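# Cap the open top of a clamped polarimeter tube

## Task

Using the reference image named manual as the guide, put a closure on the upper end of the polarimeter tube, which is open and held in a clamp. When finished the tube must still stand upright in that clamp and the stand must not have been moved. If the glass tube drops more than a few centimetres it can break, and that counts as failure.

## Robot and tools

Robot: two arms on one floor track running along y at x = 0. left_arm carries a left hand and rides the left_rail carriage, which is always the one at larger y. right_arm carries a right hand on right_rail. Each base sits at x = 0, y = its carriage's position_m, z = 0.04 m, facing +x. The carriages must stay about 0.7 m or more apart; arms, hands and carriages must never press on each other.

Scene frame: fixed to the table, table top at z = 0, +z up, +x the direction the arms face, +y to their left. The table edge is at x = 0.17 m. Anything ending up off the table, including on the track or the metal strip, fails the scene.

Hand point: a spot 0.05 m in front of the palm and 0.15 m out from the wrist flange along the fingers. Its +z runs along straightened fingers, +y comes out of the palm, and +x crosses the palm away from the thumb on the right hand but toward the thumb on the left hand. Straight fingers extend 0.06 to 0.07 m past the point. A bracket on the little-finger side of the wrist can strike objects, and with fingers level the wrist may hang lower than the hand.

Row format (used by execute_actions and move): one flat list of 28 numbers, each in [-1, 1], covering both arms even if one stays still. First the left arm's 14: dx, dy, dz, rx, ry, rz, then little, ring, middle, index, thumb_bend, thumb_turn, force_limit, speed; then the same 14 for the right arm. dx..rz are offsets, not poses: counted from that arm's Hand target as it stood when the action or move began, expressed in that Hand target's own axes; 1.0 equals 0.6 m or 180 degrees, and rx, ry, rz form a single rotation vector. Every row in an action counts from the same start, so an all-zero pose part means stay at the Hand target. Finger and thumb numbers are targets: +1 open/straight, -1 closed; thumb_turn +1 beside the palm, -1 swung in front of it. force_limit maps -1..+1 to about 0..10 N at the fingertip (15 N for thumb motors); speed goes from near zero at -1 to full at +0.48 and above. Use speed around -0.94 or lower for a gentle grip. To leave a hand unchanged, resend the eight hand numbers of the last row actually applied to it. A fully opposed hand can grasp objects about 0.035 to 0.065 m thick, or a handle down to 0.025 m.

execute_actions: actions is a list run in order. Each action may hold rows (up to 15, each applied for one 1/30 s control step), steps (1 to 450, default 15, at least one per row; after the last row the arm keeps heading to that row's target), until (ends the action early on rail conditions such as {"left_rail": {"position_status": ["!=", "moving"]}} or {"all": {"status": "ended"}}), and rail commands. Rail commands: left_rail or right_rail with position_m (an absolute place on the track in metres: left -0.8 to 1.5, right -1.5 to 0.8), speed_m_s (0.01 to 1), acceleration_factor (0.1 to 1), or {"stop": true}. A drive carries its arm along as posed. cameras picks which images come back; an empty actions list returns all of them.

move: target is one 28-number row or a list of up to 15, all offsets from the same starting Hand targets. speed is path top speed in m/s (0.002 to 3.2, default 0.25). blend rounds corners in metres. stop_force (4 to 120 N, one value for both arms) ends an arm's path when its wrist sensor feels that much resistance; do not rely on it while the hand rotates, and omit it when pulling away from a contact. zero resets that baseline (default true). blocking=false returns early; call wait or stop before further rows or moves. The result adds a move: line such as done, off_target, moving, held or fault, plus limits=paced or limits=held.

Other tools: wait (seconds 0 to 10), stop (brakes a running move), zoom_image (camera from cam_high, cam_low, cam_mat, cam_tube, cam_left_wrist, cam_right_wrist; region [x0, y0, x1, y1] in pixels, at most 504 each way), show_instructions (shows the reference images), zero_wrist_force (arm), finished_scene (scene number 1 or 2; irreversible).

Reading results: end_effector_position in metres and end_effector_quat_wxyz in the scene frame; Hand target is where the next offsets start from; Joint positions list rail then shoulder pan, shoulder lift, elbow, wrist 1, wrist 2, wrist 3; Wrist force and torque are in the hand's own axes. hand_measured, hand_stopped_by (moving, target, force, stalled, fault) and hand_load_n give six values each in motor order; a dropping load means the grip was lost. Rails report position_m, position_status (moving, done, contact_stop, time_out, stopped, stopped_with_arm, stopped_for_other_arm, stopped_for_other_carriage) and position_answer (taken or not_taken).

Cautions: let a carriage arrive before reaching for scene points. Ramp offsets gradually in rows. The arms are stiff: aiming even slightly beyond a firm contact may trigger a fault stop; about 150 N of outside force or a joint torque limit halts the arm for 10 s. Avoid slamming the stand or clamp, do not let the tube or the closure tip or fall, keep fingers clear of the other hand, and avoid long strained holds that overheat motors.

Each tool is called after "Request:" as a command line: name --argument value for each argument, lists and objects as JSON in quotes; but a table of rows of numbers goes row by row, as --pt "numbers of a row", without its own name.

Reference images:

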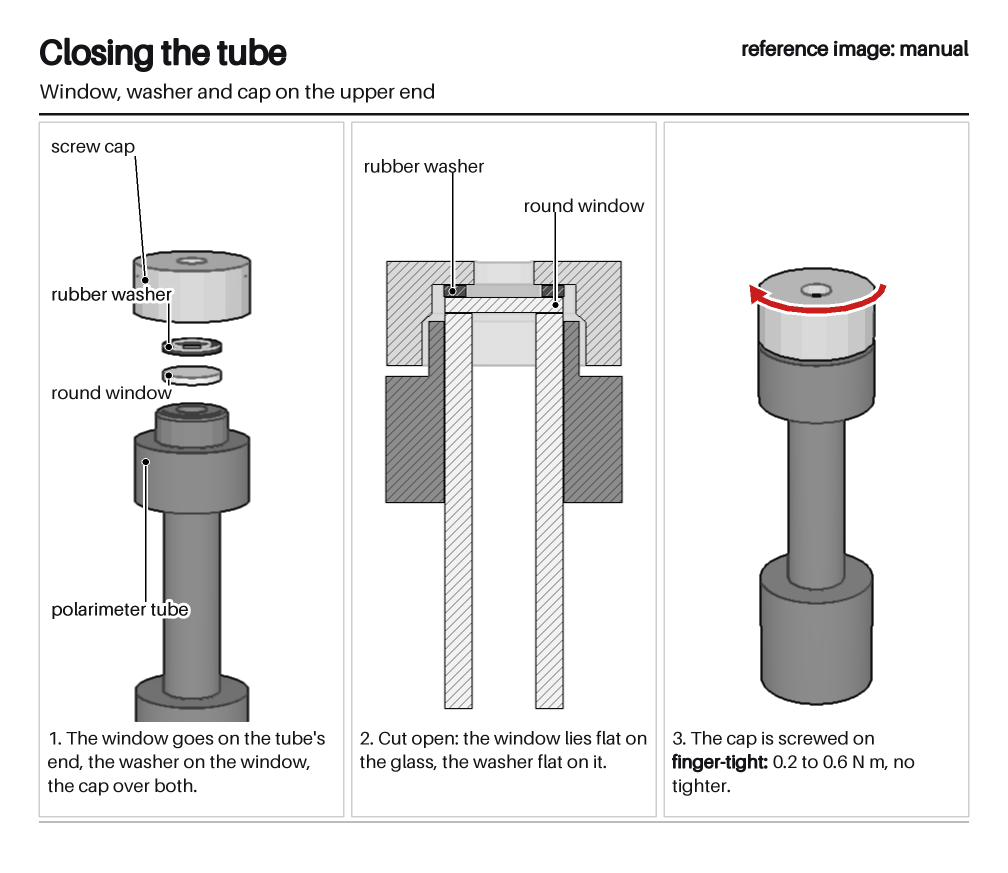

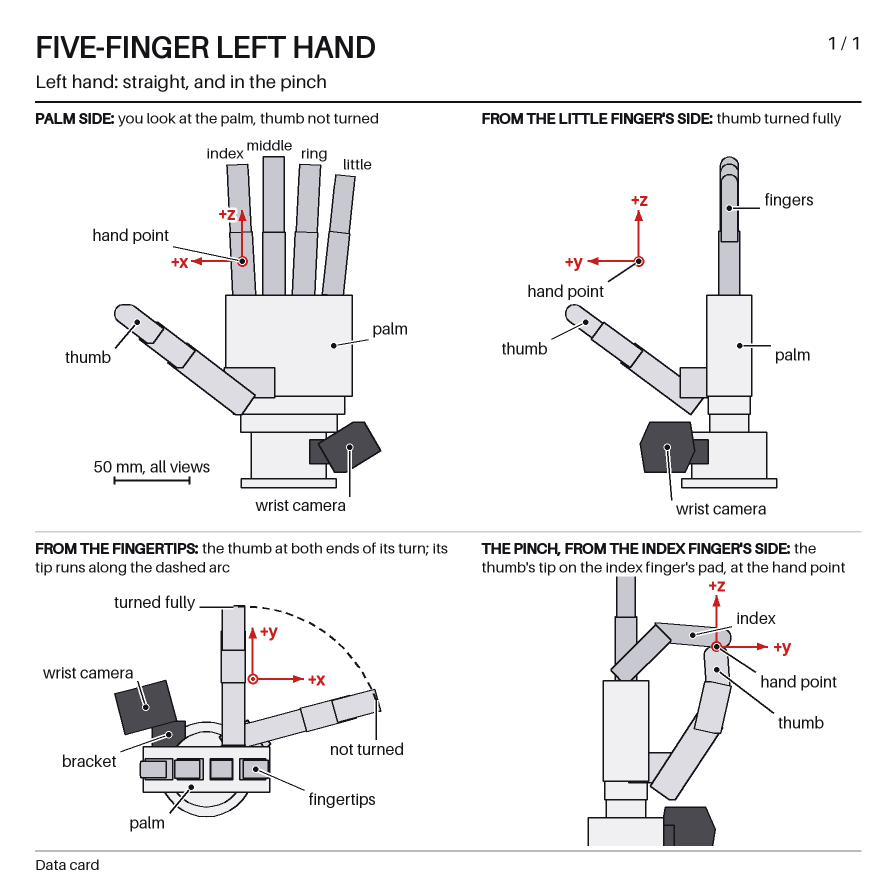

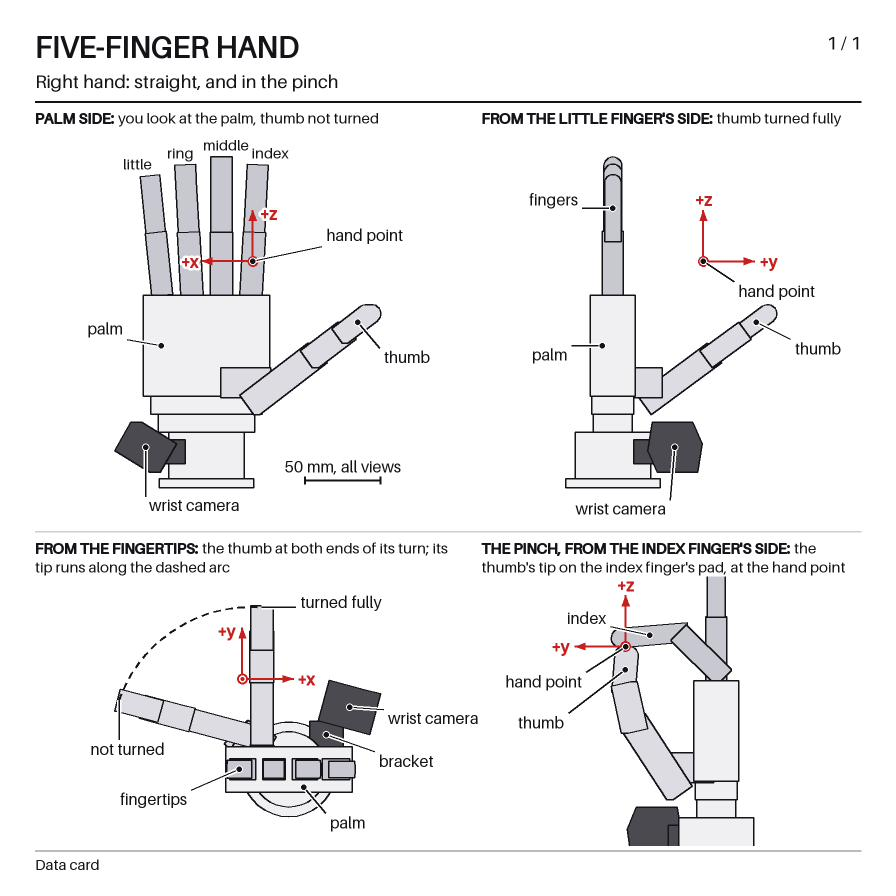

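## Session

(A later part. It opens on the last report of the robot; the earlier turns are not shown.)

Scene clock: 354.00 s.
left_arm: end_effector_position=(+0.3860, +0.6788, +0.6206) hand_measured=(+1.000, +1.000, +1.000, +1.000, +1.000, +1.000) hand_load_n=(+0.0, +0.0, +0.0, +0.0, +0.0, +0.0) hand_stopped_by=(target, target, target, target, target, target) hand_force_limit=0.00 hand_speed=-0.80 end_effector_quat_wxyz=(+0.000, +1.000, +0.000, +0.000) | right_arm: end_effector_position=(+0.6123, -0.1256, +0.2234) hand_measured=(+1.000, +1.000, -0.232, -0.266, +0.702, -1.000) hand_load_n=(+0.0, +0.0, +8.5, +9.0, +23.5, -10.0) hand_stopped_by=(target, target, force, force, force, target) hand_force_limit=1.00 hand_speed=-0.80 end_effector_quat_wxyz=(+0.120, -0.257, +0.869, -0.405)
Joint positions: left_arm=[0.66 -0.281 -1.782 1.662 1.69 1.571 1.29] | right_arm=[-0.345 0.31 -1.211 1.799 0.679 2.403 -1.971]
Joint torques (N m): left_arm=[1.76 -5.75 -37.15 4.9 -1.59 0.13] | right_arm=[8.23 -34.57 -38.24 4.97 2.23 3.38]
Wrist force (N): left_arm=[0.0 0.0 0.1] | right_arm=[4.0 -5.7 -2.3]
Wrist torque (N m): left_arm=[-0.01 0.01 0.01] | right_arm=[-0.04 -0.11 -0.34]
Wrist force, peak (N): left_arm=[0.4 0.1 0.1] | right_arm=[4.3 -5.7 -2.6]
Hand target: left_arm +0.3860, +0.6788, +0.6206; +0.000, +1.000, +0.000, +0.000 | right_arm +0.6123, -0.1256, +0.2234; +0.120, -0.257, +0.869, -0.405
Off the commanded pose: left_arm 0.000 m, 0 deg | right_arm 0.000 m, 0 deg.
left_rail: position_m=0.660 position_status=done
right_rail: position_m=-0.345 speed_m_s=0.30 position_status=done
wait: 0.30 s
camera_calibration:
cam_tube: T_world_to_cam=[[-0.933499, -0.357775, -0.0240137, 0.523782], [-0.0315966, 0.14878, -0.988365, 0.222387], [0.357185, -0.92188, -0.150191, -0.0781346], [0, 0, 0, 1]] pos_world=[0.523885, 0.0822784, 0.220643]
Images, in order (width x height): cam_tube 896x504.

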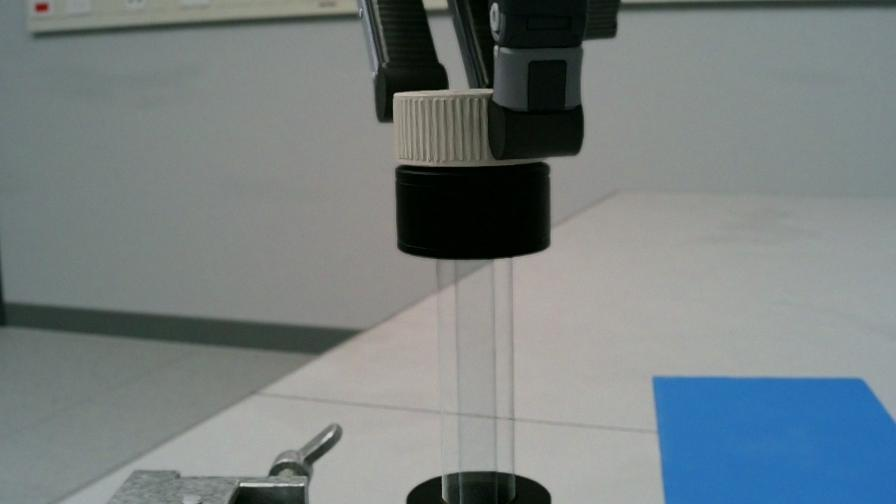

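Request:
execute_actions --actions '[{"rows":[[0,0,0,0,0,0,1,1,1,1,1,1,0,-0.8,0,0,0,0,0,0,1,1,-0.18,-0.22,1,-1,-0.35,-0.84]],"steps":32}]'

Request:
move --pt "0 0 0 0 0 0 1 1 1 1 1 1 0 -0.8 0 -0.004287 0.005107 0 0 0 1 1 -0.18 -0.22 1 -1 -0.35 -0.84" --pt "0 0 0 0 0 0 1 1 1 1 1 1 0 -0.8 -0.019228 0.005153 -0.006138 0 -0.148944 -0.125028 1 1 -0.18 -0.22 1 -1 -0.35 -0.84" --pt "0 0 0 0 0 0 1 1 1 1 1 1 0 -0.8 -0.027223 0.021517 -0.025633 0 -0.3064 -0.2572 1 1 -0.18 -0.22 1 -1 -0.35 -0.84" --pt "0 0 0 0 0 0 1 1 1 1 1 1 0 -0.8 -0.020883 0.022075 -0.027855 0 -0.3064 -0.2572 1 1 -0.18 -0.22 1 -1 -0.35 -0.84" --speed '[0.03,0.3,0.3,0.02]' --blend '[0.001,0.002,0.001,0]' --cameras '["cam_tube"]'

Request:
zoom_image --camera "cam_tube" --region '[380, 40, 580, 240]'

Request:
execute_actions --actions '[{"rows":[[0,0,0,0,0,0,1,1,1,1,1,1,0,-0.8,0,0,0,0,0,0,1,1,-0.18,-0.22,0.5,-1,-0.35,-0.92]],"steps":70},{"rows":[[0,0,0,0,0,0,1,1,1,1,1,1,0,-0.8,0,0,0,0,0,0,1,1,-0.35,-0.4,0.5,-1,-0.3,-0.94]],"steps":25},{"rows":[[0,0,0,0,0,0,1,1,1,1,1,1,0,-0.8,0,0,0,0,0,0,1,1,-0.35,-0.4,0.46,-1,0.2,-0.92]],"steps":20},{"rows":[[0,0,0,0,0,0,1,1,1,1,1,1,0,-0.8,0,0,0,0,0,0,1,1,-0.35,-0.4,0.4,-1,1.0,-0.9]],"steps":25},{"rows":[[0,0,0,0,0,0,1,1,1,1,1,1,0,-0.8,0,0,0,0,0,0,1,1,-0.8,-0.8,0.4,-1,1.0,-0.8]],"steps":25}]'

Request:
move --target '[0,0,0,0,0,0,1,1,1,1,1,1,0,-0.8,0.0001,-0.00015,0.00096,0,0,0,1,1,-0.8,-0.8,0.4,-1,1.0,-0.8]' --speed 0.005 --cameras '["cam_tube"]'

Request:
zoom_image --camera "cam_tube" --region '[420, 90, 490, 160]'

Scene clock: 356.80 s.
left_arm: end_effector_position=(+0.3860, +0.6788, +0.6206) hand_measured=(+1.000, +1.000, +1.000, +1.000, +1.000, +1.000) hand_load_n=(+0.0, +0.0, +0.0, +0.0, +0.0, +0.0) hand_stopped_by=(target, target, target, target, target, target) hand_force_limit=0.00 hand_speed=-0.80 end_effector_quat_wxyz=(+0.000, +1.000, +0.000, +0.000) | right_arm: end_effector_position=(+0.6123, -0.1256, +0.2234) hand_measured=(+1.000, +1.000, -0.180, -0.220, +1.000, -1.000) hand_load_n=(+0.0, +0.0, +0.0, +0.0, +0.0, +0.0) hand_stopped_by=(target, target, target, target, target, target) hand_force_limit=-0.35 hand_speed=-0.84 end_effector_quat_wxyz=(+0.120, -0.257, +0.869, -0.405)
Joint positions: left_arm=[0.66 -0.281 -1.782 1.662 1.69 1.571 1.29] | right_arm=[-0.345 0.31 -1.211 1.799 0.68 2.403 -1.971]
Joint torques (N m): left_arm=[-0.12 -3.09 -37.88 4.8 -1.52 -0.24] | right_arm=[-8.05 -53.28 -38.23 2.1 2.87 1.55]
Wrist force (N): left_arm=[0.3 -0.2 0.1] | right_arm=[0.0 -0.3 0.4]
Wrist torque (N m): left_arm=[-0.03 -0.04 0.03] | right_arm=[0.07 0.06 -0.09]
Wrist force, peak (N): left_arm=[0.4 0.4 -0.2] | right_arm=[5.3 -3.4 -6.6]
Hand target: left_arm +0.3860, +0.6788, +0.6206; +0.000, +1.000, +0.000, +0.000 | right_arm +0.6123, -0.1256, +0.2234; +0.120, -0.257, +0.869, -0.405
Off the commanded pose: left_arm 0.000 m, 0 deg | right_arm 0.000 m, 0 deg.
left_rail: position_m=0.660 position_status=done
right_rail: position_m=-0.345 speed_m_s=0.30 position_status=done

Scene clock: 359.83 s.
left_arm: end_effector_position=(+0.3860, +0.6788, +0.6206) hand_measured=(+1.000, +1.000, +1.000, +1.000, +1.000, +1.000) hand_load_n=(+0.0, +0.0, +0.0, +0.0, +0.0, +0.0) hand_stopped_by=(target, target, target, target, target, target) hand_force_limit=0.00 hand_speed=-0.80 end_effector_quat_wxyz=(+0.000, +1.000, +0.000, +0.000) | right_arm: end_effector_position=(+0.6113, -0.1009, +0.2240) hand_measured=(+1.000, +1.000, -0.180, -0.220, +1.000, -1.000) hand_load_n=(+0.0, +0.0, +0.0, +0.0, +0.0, +0.0) hand_stopped_by=(target, target, target, target, target, target) hand_force_limit=-0.35 hand_speed=-0.84 end_effector_quat_wxyz=(-0.335, +0.719, -0.552, +0.257)
Joint positions: left_arm=[0.66 -0.281 -1.782 1.662 1.69 1.571 1.29] | right_arm=[-0.345 -0.006 -1.49 2.041 0.165 1.367 -3.316]
Joint torques (N m): left_arm=[0.72 -4.09 -37.46 4.76 -1.71 0.39] | right_arm=[-14.36 -55.6 -28.04 3.24 -2.43 -3.02]
Wrist force (N): left_arm=[0.1 0.1 0.0] | right_arm=[-0.1 0.2 0.5]
Wrist torque (N m): left_arm=[0.00 -0.01 0.02] | right_arm=[0.21 0.05 0.11]
Wrist force, peak (N): left_arm=[0.3 -0.5 0.2] | right_arm=[-0.1 -0.3 1.1]
Hand target: left_arm +0.3860, +0.6788, +0.6206; +0.000, +1.000, +0.000, +0.000 | right_arm +0.6112, -0.1009, +0.2240; -0.335, +0.719, -0.552, +0.257
Off the commanded pose: left_arm 0.000 m, 0 deg | right_arm 0.000 m, 0 deg.
left_rail: position_m=0.660 position_status=done
right_rail: position_m=-0.345 speed_m_s=0.30 position_status=done
move: done
camera_calibration:
cam_tube: T_world_to_cam=[[-0.933499, -0.357775, -0.0240137, 0.523782], [-0.0315966, 0.14878, -0.988365, 0.222387], [0.357185, -0.92188, -0.150191, -0.0781346], [0, 0, 0, 1]] pos_world=[0.523885, 0.0822784, 0.220643]
Images, in order (width x height): cam_tube 896x504.

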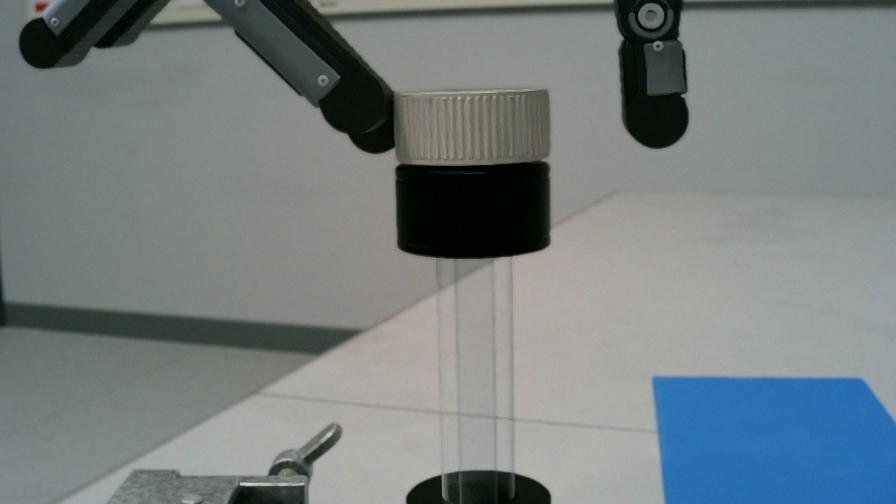

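Scaled by 2.520.

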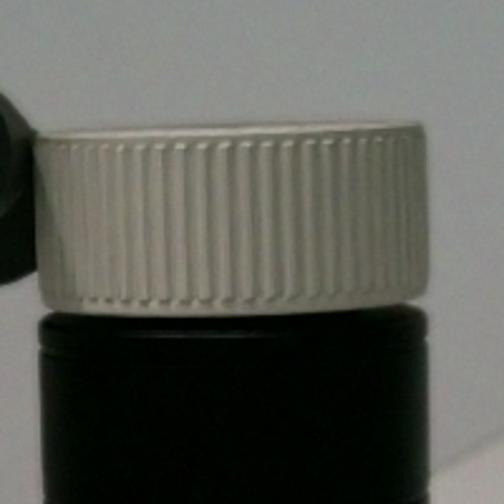

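Scene clock: 365.53 s.
left_arm: end_effector_position=(+0.3860, +0.6788, +0.6206) hand_measured=(+1.000, +1.000, +1.000, +1.000, +1.000, +1.000) hand_load_n=(+0.0, +0.0, +0.0, +0.0, +0.0, +0.0) hand_stopped_by=(target, target, target, target, target, target) hand_force_limit=0.00 hand_speed=-0.80 end_effector_quat_wxyz=(+0.000, +1.000, +0.000, +0.000) | right_arm: end_effector_position=(+0.6112, -0.1009, +0.2240) hand_measured=(+1.000, +1.000, -0.230, -0.260, +0.704, -1.000) hand_load_n=(+0.0, +0.0, +10.5, +10.5, +19.5, +1.0) hand_stopped_by=(target, target, force, force, force, target) hand_force_limit=1.00 hand_speed=-0.80 end_effector_quat_wxyz=(-0.335, +0.719, -0.552, +0.257)
Joint positions: left_arm=[0.66 -0.281 -1.782 1.662 1.69 1.571 1.29] | right_arm=[-0.345 -0.006 -1.49 2.041 0.166 1.367 -3.316]
Joint torques (N m): left_arm=[3.4 -4.32 -37.32 4.75 -1.55 0.19] | right_arm=[-11.31 -55.37 -38.2 0.83 -2.03 -2.45]
Wrist force (N): left_arm=[0.1 0.0 0.1] | right_arm=[0.7 0.1 8.0]
Wrist torque (N m): left_arm=[-0.01 -0.01 0.02] | right_arm=[0.25 -0.01 0.05]
Wrist force, peak (N): left_arm=[0.4 -0.1 -0.5] | right_arm=[0.8 0.6 9.0]
Hand target: left_arm +0.3860, +0.6788, +0.6206; +0.000, +1.000, +0.000, +0.000 | right_arm +0.6112, -0.1009, +0.2240; -0.335, +0.719, -0.552, +0.257
Off the commanded pose: left_arm 0.000 m, 0 deg | right_arm 0.000 m, 0 deg.
left_rail: position_m=0.660 position_status=done
right_rail: position_m=-0.345 speed_m_s=0.30 position_status=done

Scene clock: 366.23 s.
left_arm: end_effector_position=(+0.3860, +0.6788, +0.6206) hand_measured=(+1.000, +1.000, +1.000, +1.000, +1.000, +1.000) hand_load_n=(+0.0, +0.0, +0.0, +0.0, +0.0, +0.0) hand_stopped_by=(target, target, target, target, target, target) hand_force_limit=0.00 hand_speed=-0.80 end_effector_quat_wxyz=(+0.000, +1.000, +0.000, +0.000) | right_arm: end_effector_position=(+0.6117, -0.1009, +0.2237) hand_measured=(+1.000, +1.000, -0.230, -0.260, +0.704, -1.000) hand_load_n=(+0.0, +0.0, +9.5, +10.0, +20.0, +1.0) hand_stopped_by=(target, target, force, force, force, target) hand_force_limit=1.00 hand_speed=-0.80 end_effector_quat_wxyz=(-0.335, +0.719, -0.552, +0.257)
Joint positions: left_arm=[0.66 -0.281 -1.782 1.662 1.69 1.571 1.29] | right_arm=[-0.345 -0.006 -1.489 2.04 0.165 1.367 -3.316]
Joint torques (N m): left_arm=[0.82 -2.75 -36.96 4.71 -1.86 0.01] | right_arm=[7.62 -21.83 -41.63 -0.49 1.55 1.97]
Wrist force (N): left_arm=[0.3 -0.1 0.0] | right_arm=[0.0 -0.5 2.7]
Wrist torque (N m): left_arm=[-0.02 -0.04 0.03] | right_arm=[0.13 0.03 0.07]
Wrist force, peak (N): left_arm=[0.3 0.5 -0.1] | right_arm=[0.8 0.0 8.5]
Hand target: left_arm +0.3860, +0.6788, +0.6206; +0.000, +1.000, +0.000, +0.000 | right_arm +0.6117, -0.1009, +0.2237; -0.335, +0.719, -0.552, +0.257
Off the commanded pose: left_arm 0.000 m, 0 deg | right_arm 0.000 m, 0 deg.
left_rail: position_m=0.660 position_status=done
right_rail: position_m=-0.345 speed_m_s=0.30 position_status=done
move: done
camera_calibration:
cam_tube: T_world_to_cam=[[-0.933499, -0.357775, -0.0240137, 0.523782], [-0.0315966, 0.14878, -0.988365, 0.222387], [0.357185, -0.92188, -0.150191, -0.0781346], [0, 0, 0, 1]] pos_world=[0.523885, 0.0822784, 0.220643]
Images, in order (width x height): cam_tube 896x504.

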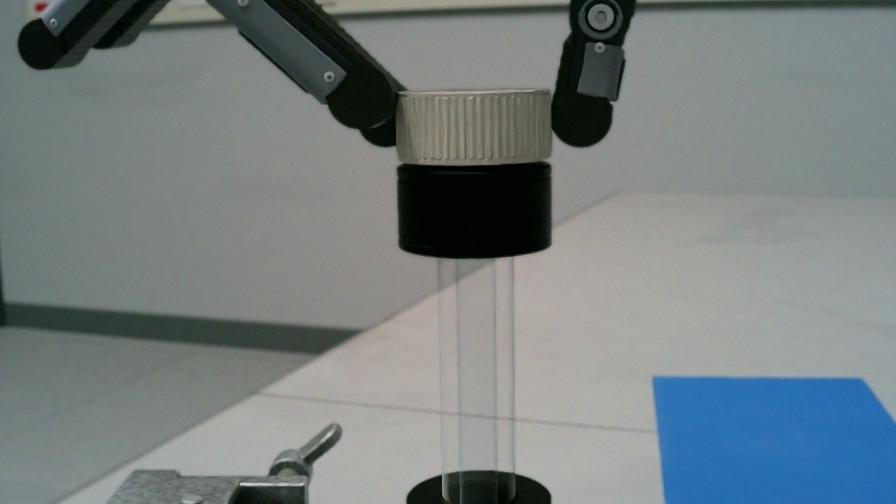

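Scaled by 7.200.

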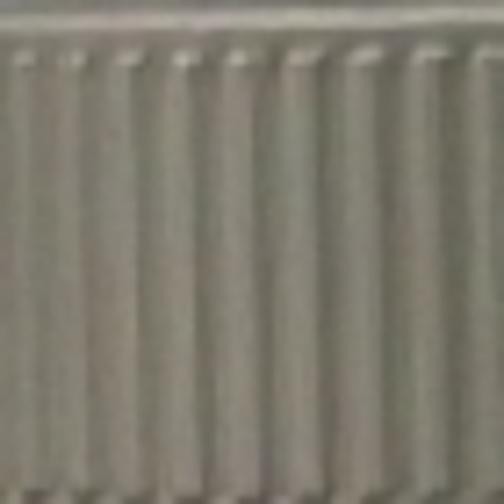

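Request:
move --target '[0,0,0,0,0,0,1,1,1,1,1,1,0,-0.8,0.009228,-0.001493,0.002009,0,0.068089,0.057156,1,1,-0.8,-0.8,0.4,-1,1.0,-0.8]' --speed 0.08

Request:
wait --seconds 0.3 --cameras '["cam_tube"]'

Request:
zoom_image --camera "cam_tube" --region '[420, 90, 490, 160]'

Scene clock: 369.37 s.
left_arm: end_effector_position=(+0.3860, +0.6788, +0.6206) hand_measured=(+1.000, +1.000, +1.000, +1.000, +1.000, +1.000) hand_load_n=(+0.0, +0.0, +0.0, +0.0, +0.0, +0.0) hand_stopped_by=(target, target, target, target, target, target) hand_force_limit=0.00 hand_speed=-0.80 end_effector_quat_wxyz=(+0.000, +1.000, +0.000, +0.000) | right_arm: end_effector_position=(+0.6146, -0.1058, +0.2236) hand_measured=(+1.000, +1.000, -0.230, -0.260, +0.704, -1.000) hand_load_n=(+0.0, +0.0, +6.5, +8.5, +19.0, -15.0) hand_stopped_by=(target, target, force, force, force, target) hand_force_limit=1.00 hand_speed=-0.80 end_effector_quat_wxyz=(-0.296, +0.635, -0.646, +0.301)
Joint positions: left_arm=[0.66 -0.281 -1.782 1.662 1.69 1.571 1.29] | right_arm=[-0.345 0.081 -1.484 2.032 0.152 1.646 -3.078]
Joint torques (N m): left_arm=[-0.35 -5.31 -37.7 4.77 -1.57 -0.19] | right_arm=[9.48 -21.65 -39.44 4.13 1.06 3.8]
Wrist force (N): left_arm=[-0.1 0.0 0.0] | right_arm=[7.0 -3.4 -0.2]
Wrist torque (N m): left_arm=[-0.01 0.02 0.01] | right_arm=[0.13 -0.21 -0.44]
Wrist force, peak (N): left_arm=[0.2 0.5 0.2] | right_arm=[7.3 -3.8 1.5]
Hand target: left_arm +0.3860, +0.6788, +0.6206; +0.000, +1.000, +0.000, +0.000 | right_arm +0.6146, -0.1058, +0.2236; -0.296, +0.635, -0.647, +0.301
Off the commanded pose: left_arm 0.000 m, 0 deg | right_arm 0.000 m, 0 deg.
left_rail: position_m=0.660 position_status=done
right_rail: position_m=-0.345 speed_m_s=0.30 position_status=done
move: done

Scene clock: 369.67 s.
left_arm: end_effector_position=(+0.3860, +0.6788, +0.6206) hand_measured=(+1.000, +1.000, +1.000, +1.000, +1.000, +1.000) hand_load_n=(+0.0, +0.0, +0.0, +0.0, +0.0, +0.0) hand_stopped_by=(target, target, target, target, target, target) hand_force_limit=0.00 hand_speed=-0.80 end_effector_quat_wxyz=(+0.000, +1.000, +0.000, +0.000) | right_arm: end_effector_position=(+0.6146, -0.1058, +0.2236) hand_measured=(+1.000, +1.000, -0.230, -0.260, +0.704, -1.000) hand_load_n=(+0.0, +0.0, +6.5, +8.5, +19.5, -15.0) hand_stopped_by=(target, target, force, force, force, target) hand_force_limit=1.00 hand_speed=-0.80 end_effector_quat_wxyz=(-0.296, +0.635, -0.647, +0.301)
Joint positions: left_arm=[0.66 -0.281 -1.782 1.662 1.69 1.571 1.29] | right_arm=[-0.345 0.081 -1.484 2.032 0.152 1.647 -3.078]
Joint torques (N m): left_arm=[1.49 -5.22 -37.06 4.99 -1.87 0.23] | right_arm=[10.94 -23.08 -39.72 4.11 0.4 4.05]
Wrist force (N): left_arm=[0.1 0.1 0.0] | right_arm=[6.8 -3.9 -0.2]
Wrist torque (N m): left_arm=[0.01 -0.01 0.02] | right_arm=[0.06 -0.18 -0.47]
Wrist force, peak (N): left_arm=[0.2 0.2 0.3] | right_arm=[7.3 -3.5 0.1]
Hand target: left_arm +0.3860, +0.6788, +0.6206; +0.000, +1.000, +0.000, +0.000 | right_arm +0.6146, -0.1058, +0.2236; -0.296, +0.635, -0.647, +0.301
Off the commanded pose: left_arm 0.000 m, 0 deg | right_arm 0.000 m, 0 deg.
left_rail: position_m=0.660 position_status=done
right_rail: position_m=-0.345 speed_m_s=0.30 position_status=done
wait: 0.30 s
camera_calibration:
cam_tube: T_world_to_cam=[[-0.933499, -0.357775, -0.0240137, 0.523782], [-0.0315966, 0.14878, -0.988365, 0.222387], [0.357185, -0.92188, -0.150191, -0.0781346], [0, 0, 0, 1]] pos_world=[0.523885, 0.0822784, 0.220643]
Images, in order (width x height): cam_tube 896x504.

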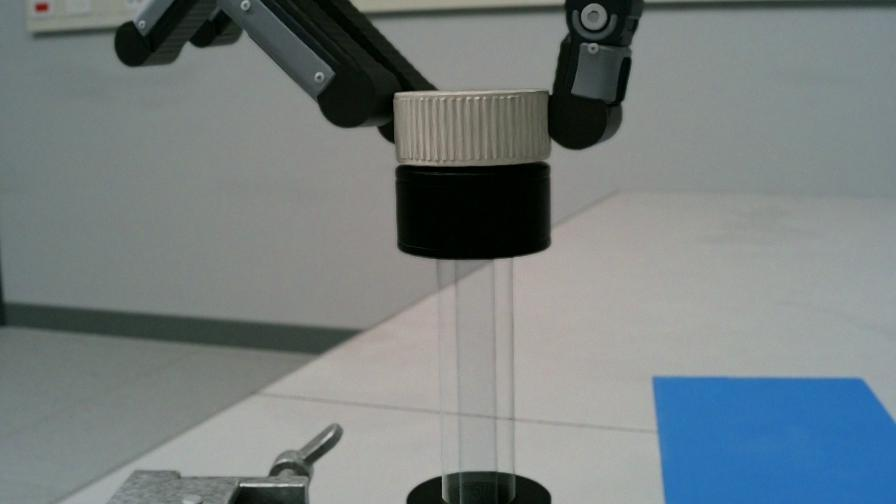

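Scaled by 7.200.

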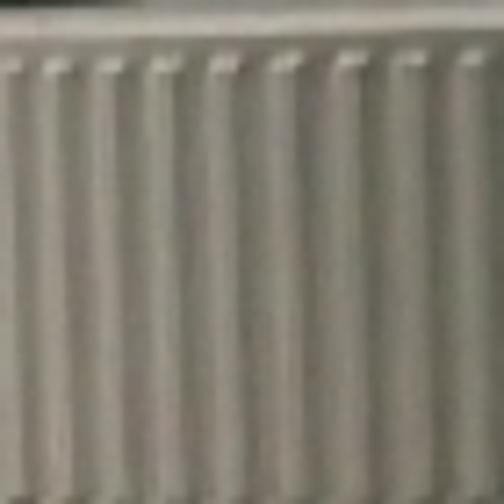

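Request:
move --target '[0,0,0,0,0,0,1,1,1,1,1,1,0,-0.8,0.0006,-0.0001,0.00012,0,0,0,1,1,-0.8,-0.8,0.4,-1,1.0,-0.8]' --speed 0.005

Request:
move --target '[0,0,0,0,0,0,1,1,1,1,1,1,0,-0.8,0.004727,-0.000954,0.00125,0,0.034044,0.028578,1,1,-0.8,-0.8,0.4,-1,1.0,-0.8]' --speed 0.08

Request:
wait --seconds 0.3 --cameras '["cam_tube"]'

Request:
zoom_image --camera "cam_tube" --region '[420, 90, 490, 160]'

Scene clock: 371.03 s.
left_arm: end_effector_position=(+0.3860, +0.6788, +0.6206) hand_measured=(+1.000, +1.000, +1.000, +1.000, +1.000, +1.000) hand_load_n=(+0.0, +0.0, +0.0, +0.0, +0.0, +0.0) hand_stopped_by=(target, target, target, target, target, target) hand_force_limit=0.00 hand_speed=-0.80 end_effector_quat_wxyz=(+0.000, +1.000, +0.000, +0.000) | right_arm: end_effector_position=(+0.6147, -0.1062, +0.2236) hand_measured=(+1.000, +1.000, -0.230, -0.260, +0.704, -1.000) hand_load_n=(+0.0, +0.0, +6.0, +9.0, +19.5, -14.0) hand_stopped_by=(target, target, force, force, force, target) hand_force_limit=1.00 hand_speed=-0.80 end_effector_quat_wxyz=(-0.296, +0.635, -0.647, +0.301)
Joint positions: left_arm=[0.66 -0.281 -1.782 1.662 1.69 1.571 1.29] | right_arm=[-0.345 0.081 -1.484 2.032 0.152 1.646 -3.078]
Joint torques (N m): left_arm=[2.15 -2.77 -37.31 4.72 -1.61 -0.21] | right_arm=[-9.77 -46.68 -24.38 2.32 -3.14 -2.96]
Wrist force (N): left_arm=[0.1 0.1 0.1] | right_arm=[6.0 -3.2 -0.9]
Wrist torque (N m): left_arm=[0.00 -0.01 0.02] | right_arm=[0.08 -0.20 -0.37]
Wrist force, peak (N): left_arm=[0.5 -0.2 -0.1] | right_arm=[7.3 -3.7 -0.1]
Hand target: left_arm +0.3860, +0.6788, +0.6206; +0.000, +1.000, +0.000, +0.000 | right_arm +0.6147, -0.1062, +0.2236; -0.296, +0.635, -0.647, +0.301
Off the commanded pose: left_arm 0.000 m, 0 deg | right_arm 0.000 m, 0 deg.
left_rail: position_m=0.660 position_status=done
right_rail: position_m=-0.345 speed_m_s=0.30 position_status=done
move: done

Scene clock: 372.47 s.
left_arm: end_effector_position=(+0.3860, +0.6788, +0.6206) hand_measured=(+1.000, +1.000, +1.000, +1.000, +1.000, +1.000) hand_load_n=(+0.0, +0.0, +0.0, +0.0, +0.0, +0.0) hand_stopped_by=(target, target, target, target, target, target) hand_force_limit=0.00 hand_speed=-0.80 end_effector_quat_wxyz=(+0.000, +1.000, +0.000, +0.000) | right_arm: end_effector_position=(+0.6156, -0.1090, +0.2236) hand_measured=(+1.000, +1.000, -0.230, -0.260, +0.704, -1.000) hand_load_n=(+0.0, +0.0, +6.0, +8.5, +19.5, -16.0) hand_stopped_by=(target, target, force, force, force, target) hand_force_limit=1.00 hand_speed=-0.80 end_effector_quat_wxyz=(+0.274, -0.589, +0.689, -0.321)
Joint positions: left_arm=[0.66 -0.281 -1.782 1.662 1.69 1.571 1.29] | right_arm=[-0.345 0.125 -1.467 2.016 0.169 1.785 -2.958]
Joint torques (N m): left_arm=[3.37 -2.64 -37.86 5.16 -1.62 -0.16] | right_arm=[10.79 -23.78 -41.46 3.95 2.14 3.78]
Wrist force (N): left_arm=[0.1 0.0 0.5] | right_arm=[4.3 -2.4 -1.3]
Wrist torque (N m): left_arm=[-0.04 0.01 0.02] | right_arm=[0.12 -0.22 -0.43]
Wrist force, peak (N): left_arm=[0.5 0.0 -0.2] | right_arm=[5.8 -3.4 -1.1]
Hand target: left_arm +0.3860, +0.6788, +0.6206; +0.000, +1.000, +0.000, +0.000 | right_arm +0.6156, -0.1090, +0.2236; +0.274, -0.589, +0.689, -0.321
Off the commanded pose: left_arm 0.000 m, 0 deg | right_arm 0.000 m, 0 deg.
left_rail: position_m=0.660 position_status=done
right_rail: position_m=-0.345 speed_m_s=0.30 position_status=done
move: done

Scene clock: 372.77 s.
left_arm: end_effector_position=(+0.3860, +0.6788, +0.6206) hand_measured=(+1.000, +1.000, +1.000, +1.000, +1.000, +1.000) hand_load_n=(+0.0, -0.5, +0.0, +0.0, +0.0, +0.0) hand_stopped_by=(target, target, target, target, target, target) hand_force_limit=0.00 hand_speed=-0.80 end_effector_quat_wxyz=(+0.000, +1.000, +0.000, +0.000) | right_arm: end_effector_position=(+0.6156, -0.1090, +0.2236) hand_measured=(+1.000, +1.000, -0.230, -0.260, +0.704, -1.000) hand_load_n=(+0.0, +0.0, +6.0, +8.5, +20.0, -16.0) hand_stopped_by=(target, target, force, force, force, target) hand_force_limit=1.00 hand_speed=-0.80 end_effector_quat_wxyz=(+0.274, -0.589, +0.689, -0.321)
Joint positions: left_arm=[0.66 -0.281 -1.782 1.662 1.69 1.571 1.29] | right_arm=[-0.345 0.125 -1.467 2.016 0.169 1.786 -2.958]
Joint torques (N m): left_arm=[0.48 -4.2 -37.44 4.72 -1.87 -0.08] | right_arm=[5.61 -21.59 -39.94 3.93 1.48 4.09]
Wrist force (N): left_arm=[0.3 0.0 0.1] | right_arm=[4.2 -2.8 -1.5]
Wrist torque (N m): left_arm=[-0.01 -0.04 0.03] | right_arm=[0.07 -0.20 -0.44]
Wrist force, peak (N): left_arm=[0.1 0.3 0.3] | right_arm=[4.6 -2.8 -1.5]
Hand target: left_arm +0.3860, +0.6788, +0.6206; +0.000, +1.000, +0.000, +0.000 | right_arm +0.6156, -0.1090, +0.2236; +0.274, -0.589, +0.689, -0.321
Off the commanded pose: left_arm 0.000 m, 0 deg | right_arm 0.000 m, 0 deg.
left_rail: position_m=0.660 position_status=done
right_rail: position_m=-0.345 speed_m_s=0.30 position_status=done
wait: 0.30 s
camera_calibration:
cam_tube: T_world_to_cam=[[-0.933499, -0.357775, -0.0240137, 0.523782], [-0.0315966, 0.14878, -0.988365, 0.222387], [0.357185, -0.92188, -0.150191, -0.0781346], [0, 0, 0, 1]] pos_world=[0.523885, 0.0822784, 0.220643]
Images, in order (width x height): cam_tube 896x504.

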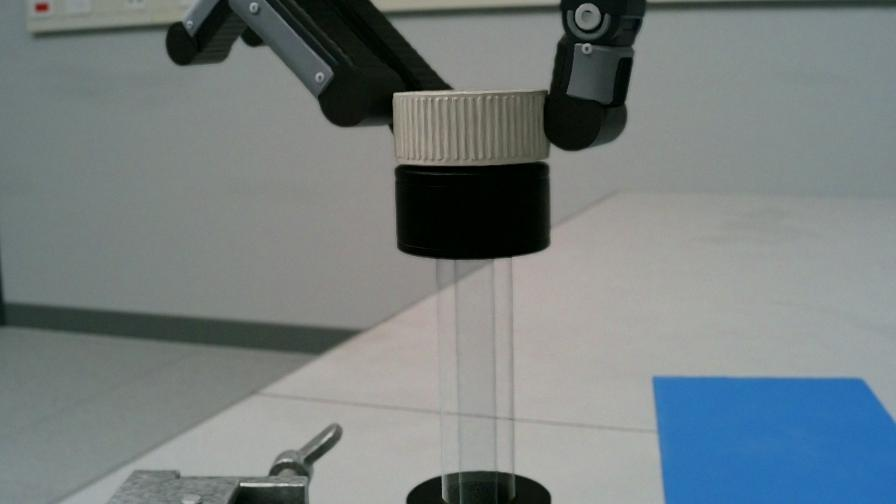

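Scaled by 7.200.

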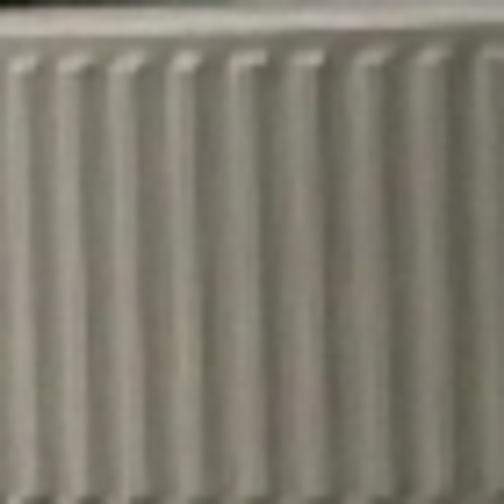

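Request:
move --target '[0,0,0,0,0,0,1,1,1,1,1,1,0,-0.8,0.0026,-0.000528,0.000687,0,0.017022,0.014289,1,1,-0.8,-0.8,0.4,-1,1.0,-0.8]' --speed 0.05

Request:
wait --seconds 0.3 --cameras '["cam_tube"]'

Request:
zoom_image --camera "cam_tube" --region '[420, 90, 490, 160]'

Scene clock: 374.30 s.
left_arm: end_effector_position=(+0.3860, +0.6788, +0.6206) hand_measured=(+1.000, +1.000, +1.000, +1.000, +1.000, +1.000) hand_load_n=(+0.0, +0.0, +0.0, +0.5, +0.0, +0.0) hand_stopped_by=(target, target, target, target, target, target) hand_force_limit=0.00 hand_speed=-0.80 end_effector_quat_wxyz=(+0.000, +1.000, +0.000, +0.000) | right_arm: end_effector_position=(+0.6158, -0.1107, +0.2235) hand_measured=(+1.000, +1.000, -0.230, -0.260, +0.704, -1.000) hand_load_n=(+0.0, +0.0, +5.5, +8.5, +20.0, -16.0) hand_stopped_by=(target, target, force, force, force, target) hand_force_limit=1.00 hand_speed=-0.80 end_effector_quat_wxyz=(+0.263, -0.564, +0.709, -0.331)
Joint positions: left_arm=[0.66 -0.281 -1.782 1.662 1.69 1.571 1.29] | right_arm=[-0.345 0.146 -1.455 2.006 0.183 1.853 -2.896]
Joint torques (N m): left_arm=[1.2 -3.85 -37.69 4.71 -1.81 0.19] | right_arm=[10.31 -23.39 -40.35 3.42 1.63 3.65]
Wrist force (N): left_arm=[0.1 0.2 -0.2] | right_arm=[3.0 -2.3 -1.8]
Wrist torque (N m): left_arm=[0.04 -0.02 0.02] | right_arm=[0.07 -0.20 -0.41]
Wrist force, peak (N): left_arm=[0.3 0.4 0.0] | right_arm=[4.5 -3.0 -1.5]
Hand target: left_arm +0.3860, +0.6788, +0.6206; +0.000, +1.000, +0.000, +0.000 | right_arm +0.6159, -0.1107, +0.2235; +0.263, -0.564, +0.709, -0.331
Off the commanded pose: left_arm 0.000 m, 0 deg | right_arm 0.000 m, 0 deg.
left_rail: position_m=0.660 position_status=done
right_rail: position_m=-0.345 speed_m_s=0.30 position_status=done
move: done

Scene clock: 374.60 s.
left_arm: end_effector_position=(+0.3860, +0.6788, +0.6206) hand_measured=(+1.000, +1.000, +1.000, +1.000, +1.000, +1.000) hand_load_n=(+0.0, +0.0, +0.0, +0.0, +0.0, +0.0) hand_stopped_by=(target, target, target, target, target, target) hand_force_limit=0.00 hand_speed=-0.80 end_effector_quat_wxyz=(+0.000, +1.000, +0.000, +0.000) | right_arm: end_effector_position=(+0.6159, -0.1107, +0.2235) hand_measured=(+1.000, +1.000, -0.230, -0.260, +0.704, -1.000) hand_load_n=(+0.0, +0.0, +6.0, +8.5, +20.0, -15.5) hand_stopped_by=(target, target, force, force, force, target) hand_force_limit=1.00 hand_speed=-0.80 end_effector_quat_wxyz=(+0.263, -0.564, +0.709, -0.331)
Joint positions: left_arm=[0.66 -0.281 -1.782 1.662 1.69 1.571 1.29] | right_arm=[-0.345 0.146 -1.455 2.005 0.183 1.854 -2.895]
Joint torques (N m): left_arm=[0.98 -3.5 -38.06 4.68 -1.85 -0.09] | right_arm=[8.93 -22.46 -41.05 3.64 2.61 3.65]
Wrist force (N): left_arm=[0.1 -0.1 0.1] | right_arm=[3.1 -2.5 -1.7]
Wrist torque (N m): left_arm=[-0.03 -0.01 0.02] | right_arm=[0.03 -0.21 -0.41]
Wrist force, peak (N): left_arm=[-0.2 0.2 0.4] | right_arm=[3.1 -2.9 -1.6]
Hand target: left_arm +0.3860, +0.6788, +0.6206; +0.000, +1.000, +0.000, +0.000 | right_arm +0.6159, -0.1107, +0.2235; +0.263, -0.564, +0.709, -0.331
Off the commanded pose: left_arm 0.000 m, 0 deg | right_arm 0.000 m, 0 deg.
left_rail: position_m=0.660 position_status=done
right_rail: position_m=-0.345 speed_m_s=0.30 position_status=done
wait: 0.30 s
camera_calibration:
cam_tube: T_world_to_cam=[[-0.933499, -0.357775, -0.0240137, 0.523782], [-0.0315966, 0.14878, -0.988365, 0.222387], [0.357185, -0.92188, -0.150191, -0.0781346], [0, 0, 0, 1]] pos_world=[0.523885, 0.0822784, 0.220643]
Images, in order (width x height): cam_tube 896x504.

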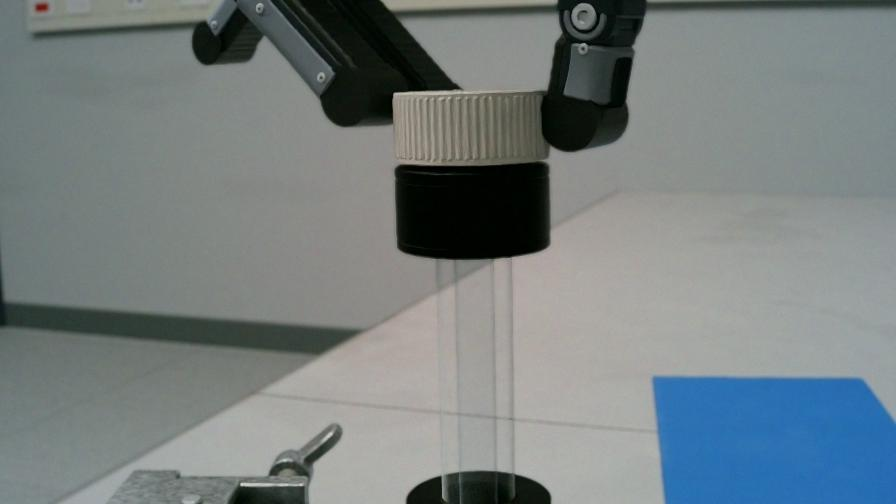

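Scaled by 7.200.

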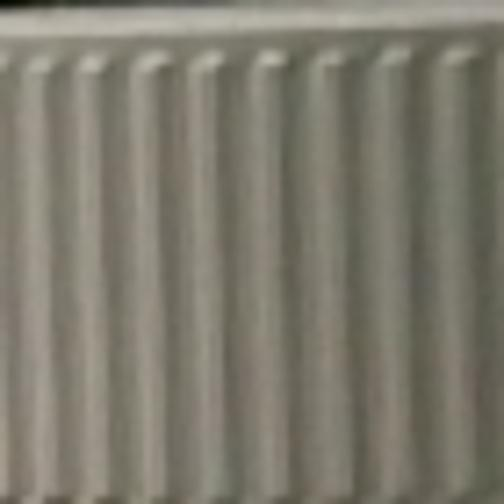

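Request:
move --target '[0,0,0,0,0,0,1,1,1,1,1,1,0,-0.8,0.0006,0,0,0,0,0,1,1,-0.8,-0.8,0.4,-1,1.0,-0.8]' --speed 0.005

Request:
wait --seconds 0.2 --cameras '["cam_tube"]'

Request:
zoom_image --camera "cam_tube" --region '[380, 40, 580, 240]'

Scene clock: 375.90 s.
left_arm: end_effector_position=(+0.3860, +0.6788, +0.6206) hand_measured=(+1.000, +1.000, +1.000, +1.000, +1.000, +1.000) hand_load_n=(+0.0, +0.0, +0.0, +0.0, +0.0, +0.0) hand_stopped_by=(target, target, target, target, target, target) hand_force_limit=0.00 hand_speed=-0.80 end_effector_quat_wxyz=(+0.000, +1.000, +0.000, +0.000) | right_arm: end_effector_position=(+0.6158, -0.1110, +0.2235) hand_measured=(+1.000, +1.000, -0.230, -0.260, +0.704, -1.000) hand_load_n=(+0.0, +0.0, +5.5, +8.0, +19.5, -16.0) hand_stopped_by=(target, target, force, force, force, target) hand_force_limit=1.00 hand_speed=-0.80 end_effector_quat_wxyz=(+0.263, -0.564, +0.709, -0.331)
Joint positions: left_arm=[0.66 -0.281 -1.782 1.662 1.69 1.571 1.29] | right_arm=[-0.345 0.145 -1.455 2.006 0.183 1.853 -2.896]
Joint torques (N m): left_arm=[1.15 -2.07 -36.91 4.92 -1.72 0.02] | right_arm=[-12.31 -60.18 -26.09 -1.14 -1.3 -3.02]
Wrist force (N): left_arm=[-0.1 0.1 0.0] | right_arm=[0.9 -3.0 -1.9]
Wrist torque (N m): left_arm=[0.00 0.02 0.01] | right_arm=[0.04 -0.17 -0.34]
Wrist force, peak (N): left_arm=[0.4 0.1 0.2] | right_arm=[3.3 -2.7 -1.7]
Hand target: left_arm +0.3860, +0.6788, +0.6206; +0.000, +1.000, +0.000, +0.000 | right_arm +0.6158, -0.1110, +0.2235; +0.263, -0.564, +0.709, -0.331
Off the commanded pose: left_arm 0.000 m, 0 deg | right_arm 0.000 m, 0 deg.
left_rail: position_m=0.660 position_status=done
right_rail: position_m=-0.345 speed_m_s=0.30 position_status=done
move: done

Scene clock: 376.10 s.
left_arm: end_effector_position=(+0.3860, +0.6788, +0.6206) hand_measured=(+1.000, +1.000, +1.000, +1.000, +1.000, +1.000) hand_load_n=(+0.0, +0.0, +0.0, +0.0, +0.0, +0.0) hand_stopped_by=(target, target, target, target, target, target) hand_force_limit=0.00 hand_speed=-0.80 end_effector_quat_wxyz=(+0.000, +1.000, +0.000, +0.000) | right_arm: end_effector_position=(+0.6158, -0.1110, +0.2235) hand_measured=(+1.000, +1.000, -0.230, -0.260, +0.704, -1.000) hand_load_n=(-0.5, +0.0, +5.5, +8.0, +20.0, -16.0) hand_stopped_by=(target, target, force, force, force, target) hand_force_limit=1.00 hand_speed=-0.80 end_effector_quat_wxyz=(+0.263, -0.564, +0.709, -0.331)
Joint positions: left_arm=[0.66 -0.281 -1.782 1.662 1.69 1.571 1.29] | right_arm=[-0.345 0.145 -1.456 2.006 0.183 1.853 -2.896]
Joint torques (N m): left_arm=[1.62 -3.28 -37.82 4.67 -1.79 0.02] | right_arm=[-11.94 -57.42 -27.64 -1.3 -1.62 -2.68]
Wrist force (N): left_arm=[0.1 -0.1 -0.3] | right_arm=[1.1 -2.8 -1.6]
Wrist torque (N m): left_arm=[0.00 -0.02 0.02] | right_arm=[0.03 -0.21 -0.31]
Wrist force, peak (N): left_arm=[-0.1 0.1 0.3] | right_arm=[0.9 -3.0 -1.7]
Hand target: left_arm +0.3860, +0.6788, +0.6206; +0.000, +1.000, +0.000, +0.000 | right_arm +0.6158, -0.1110, +0.2235; +0.263, -0.564, +0.709, -0.331
Off the commanded pose: left_arm 0.000 m, 0 deg | right_arm 0.000 m, 0 deg.
left_rail: position_m=0.660 position_status=done
right_rail: position_m=-0.345 speed_m_s=0.30 position_status=done
wait: 0.20 s
camera_calibration:
cam_tube: T_world_to_cam=[[-0.933499, -0.357775, -0.0240137, 0.523782], [-0.0315966, 0.14878, -0.988365, 0.222387], [0.357185, -0.92188, -0.150191, -0.0781346], [0, 0, 0, 1]] pos_world=[0.523885, 0.0822784, 0.220643]
Images, in order (width x height): cam_tube 896x504.

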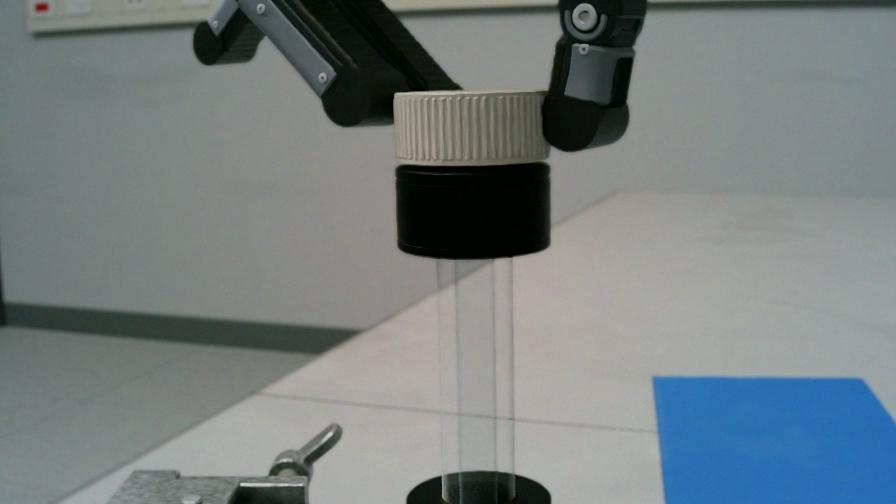

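Scaled by 2.520.

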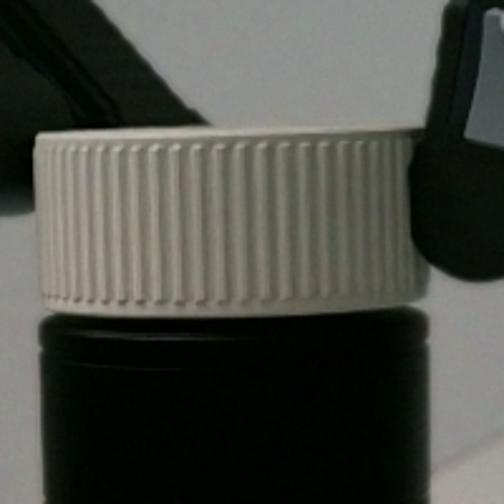

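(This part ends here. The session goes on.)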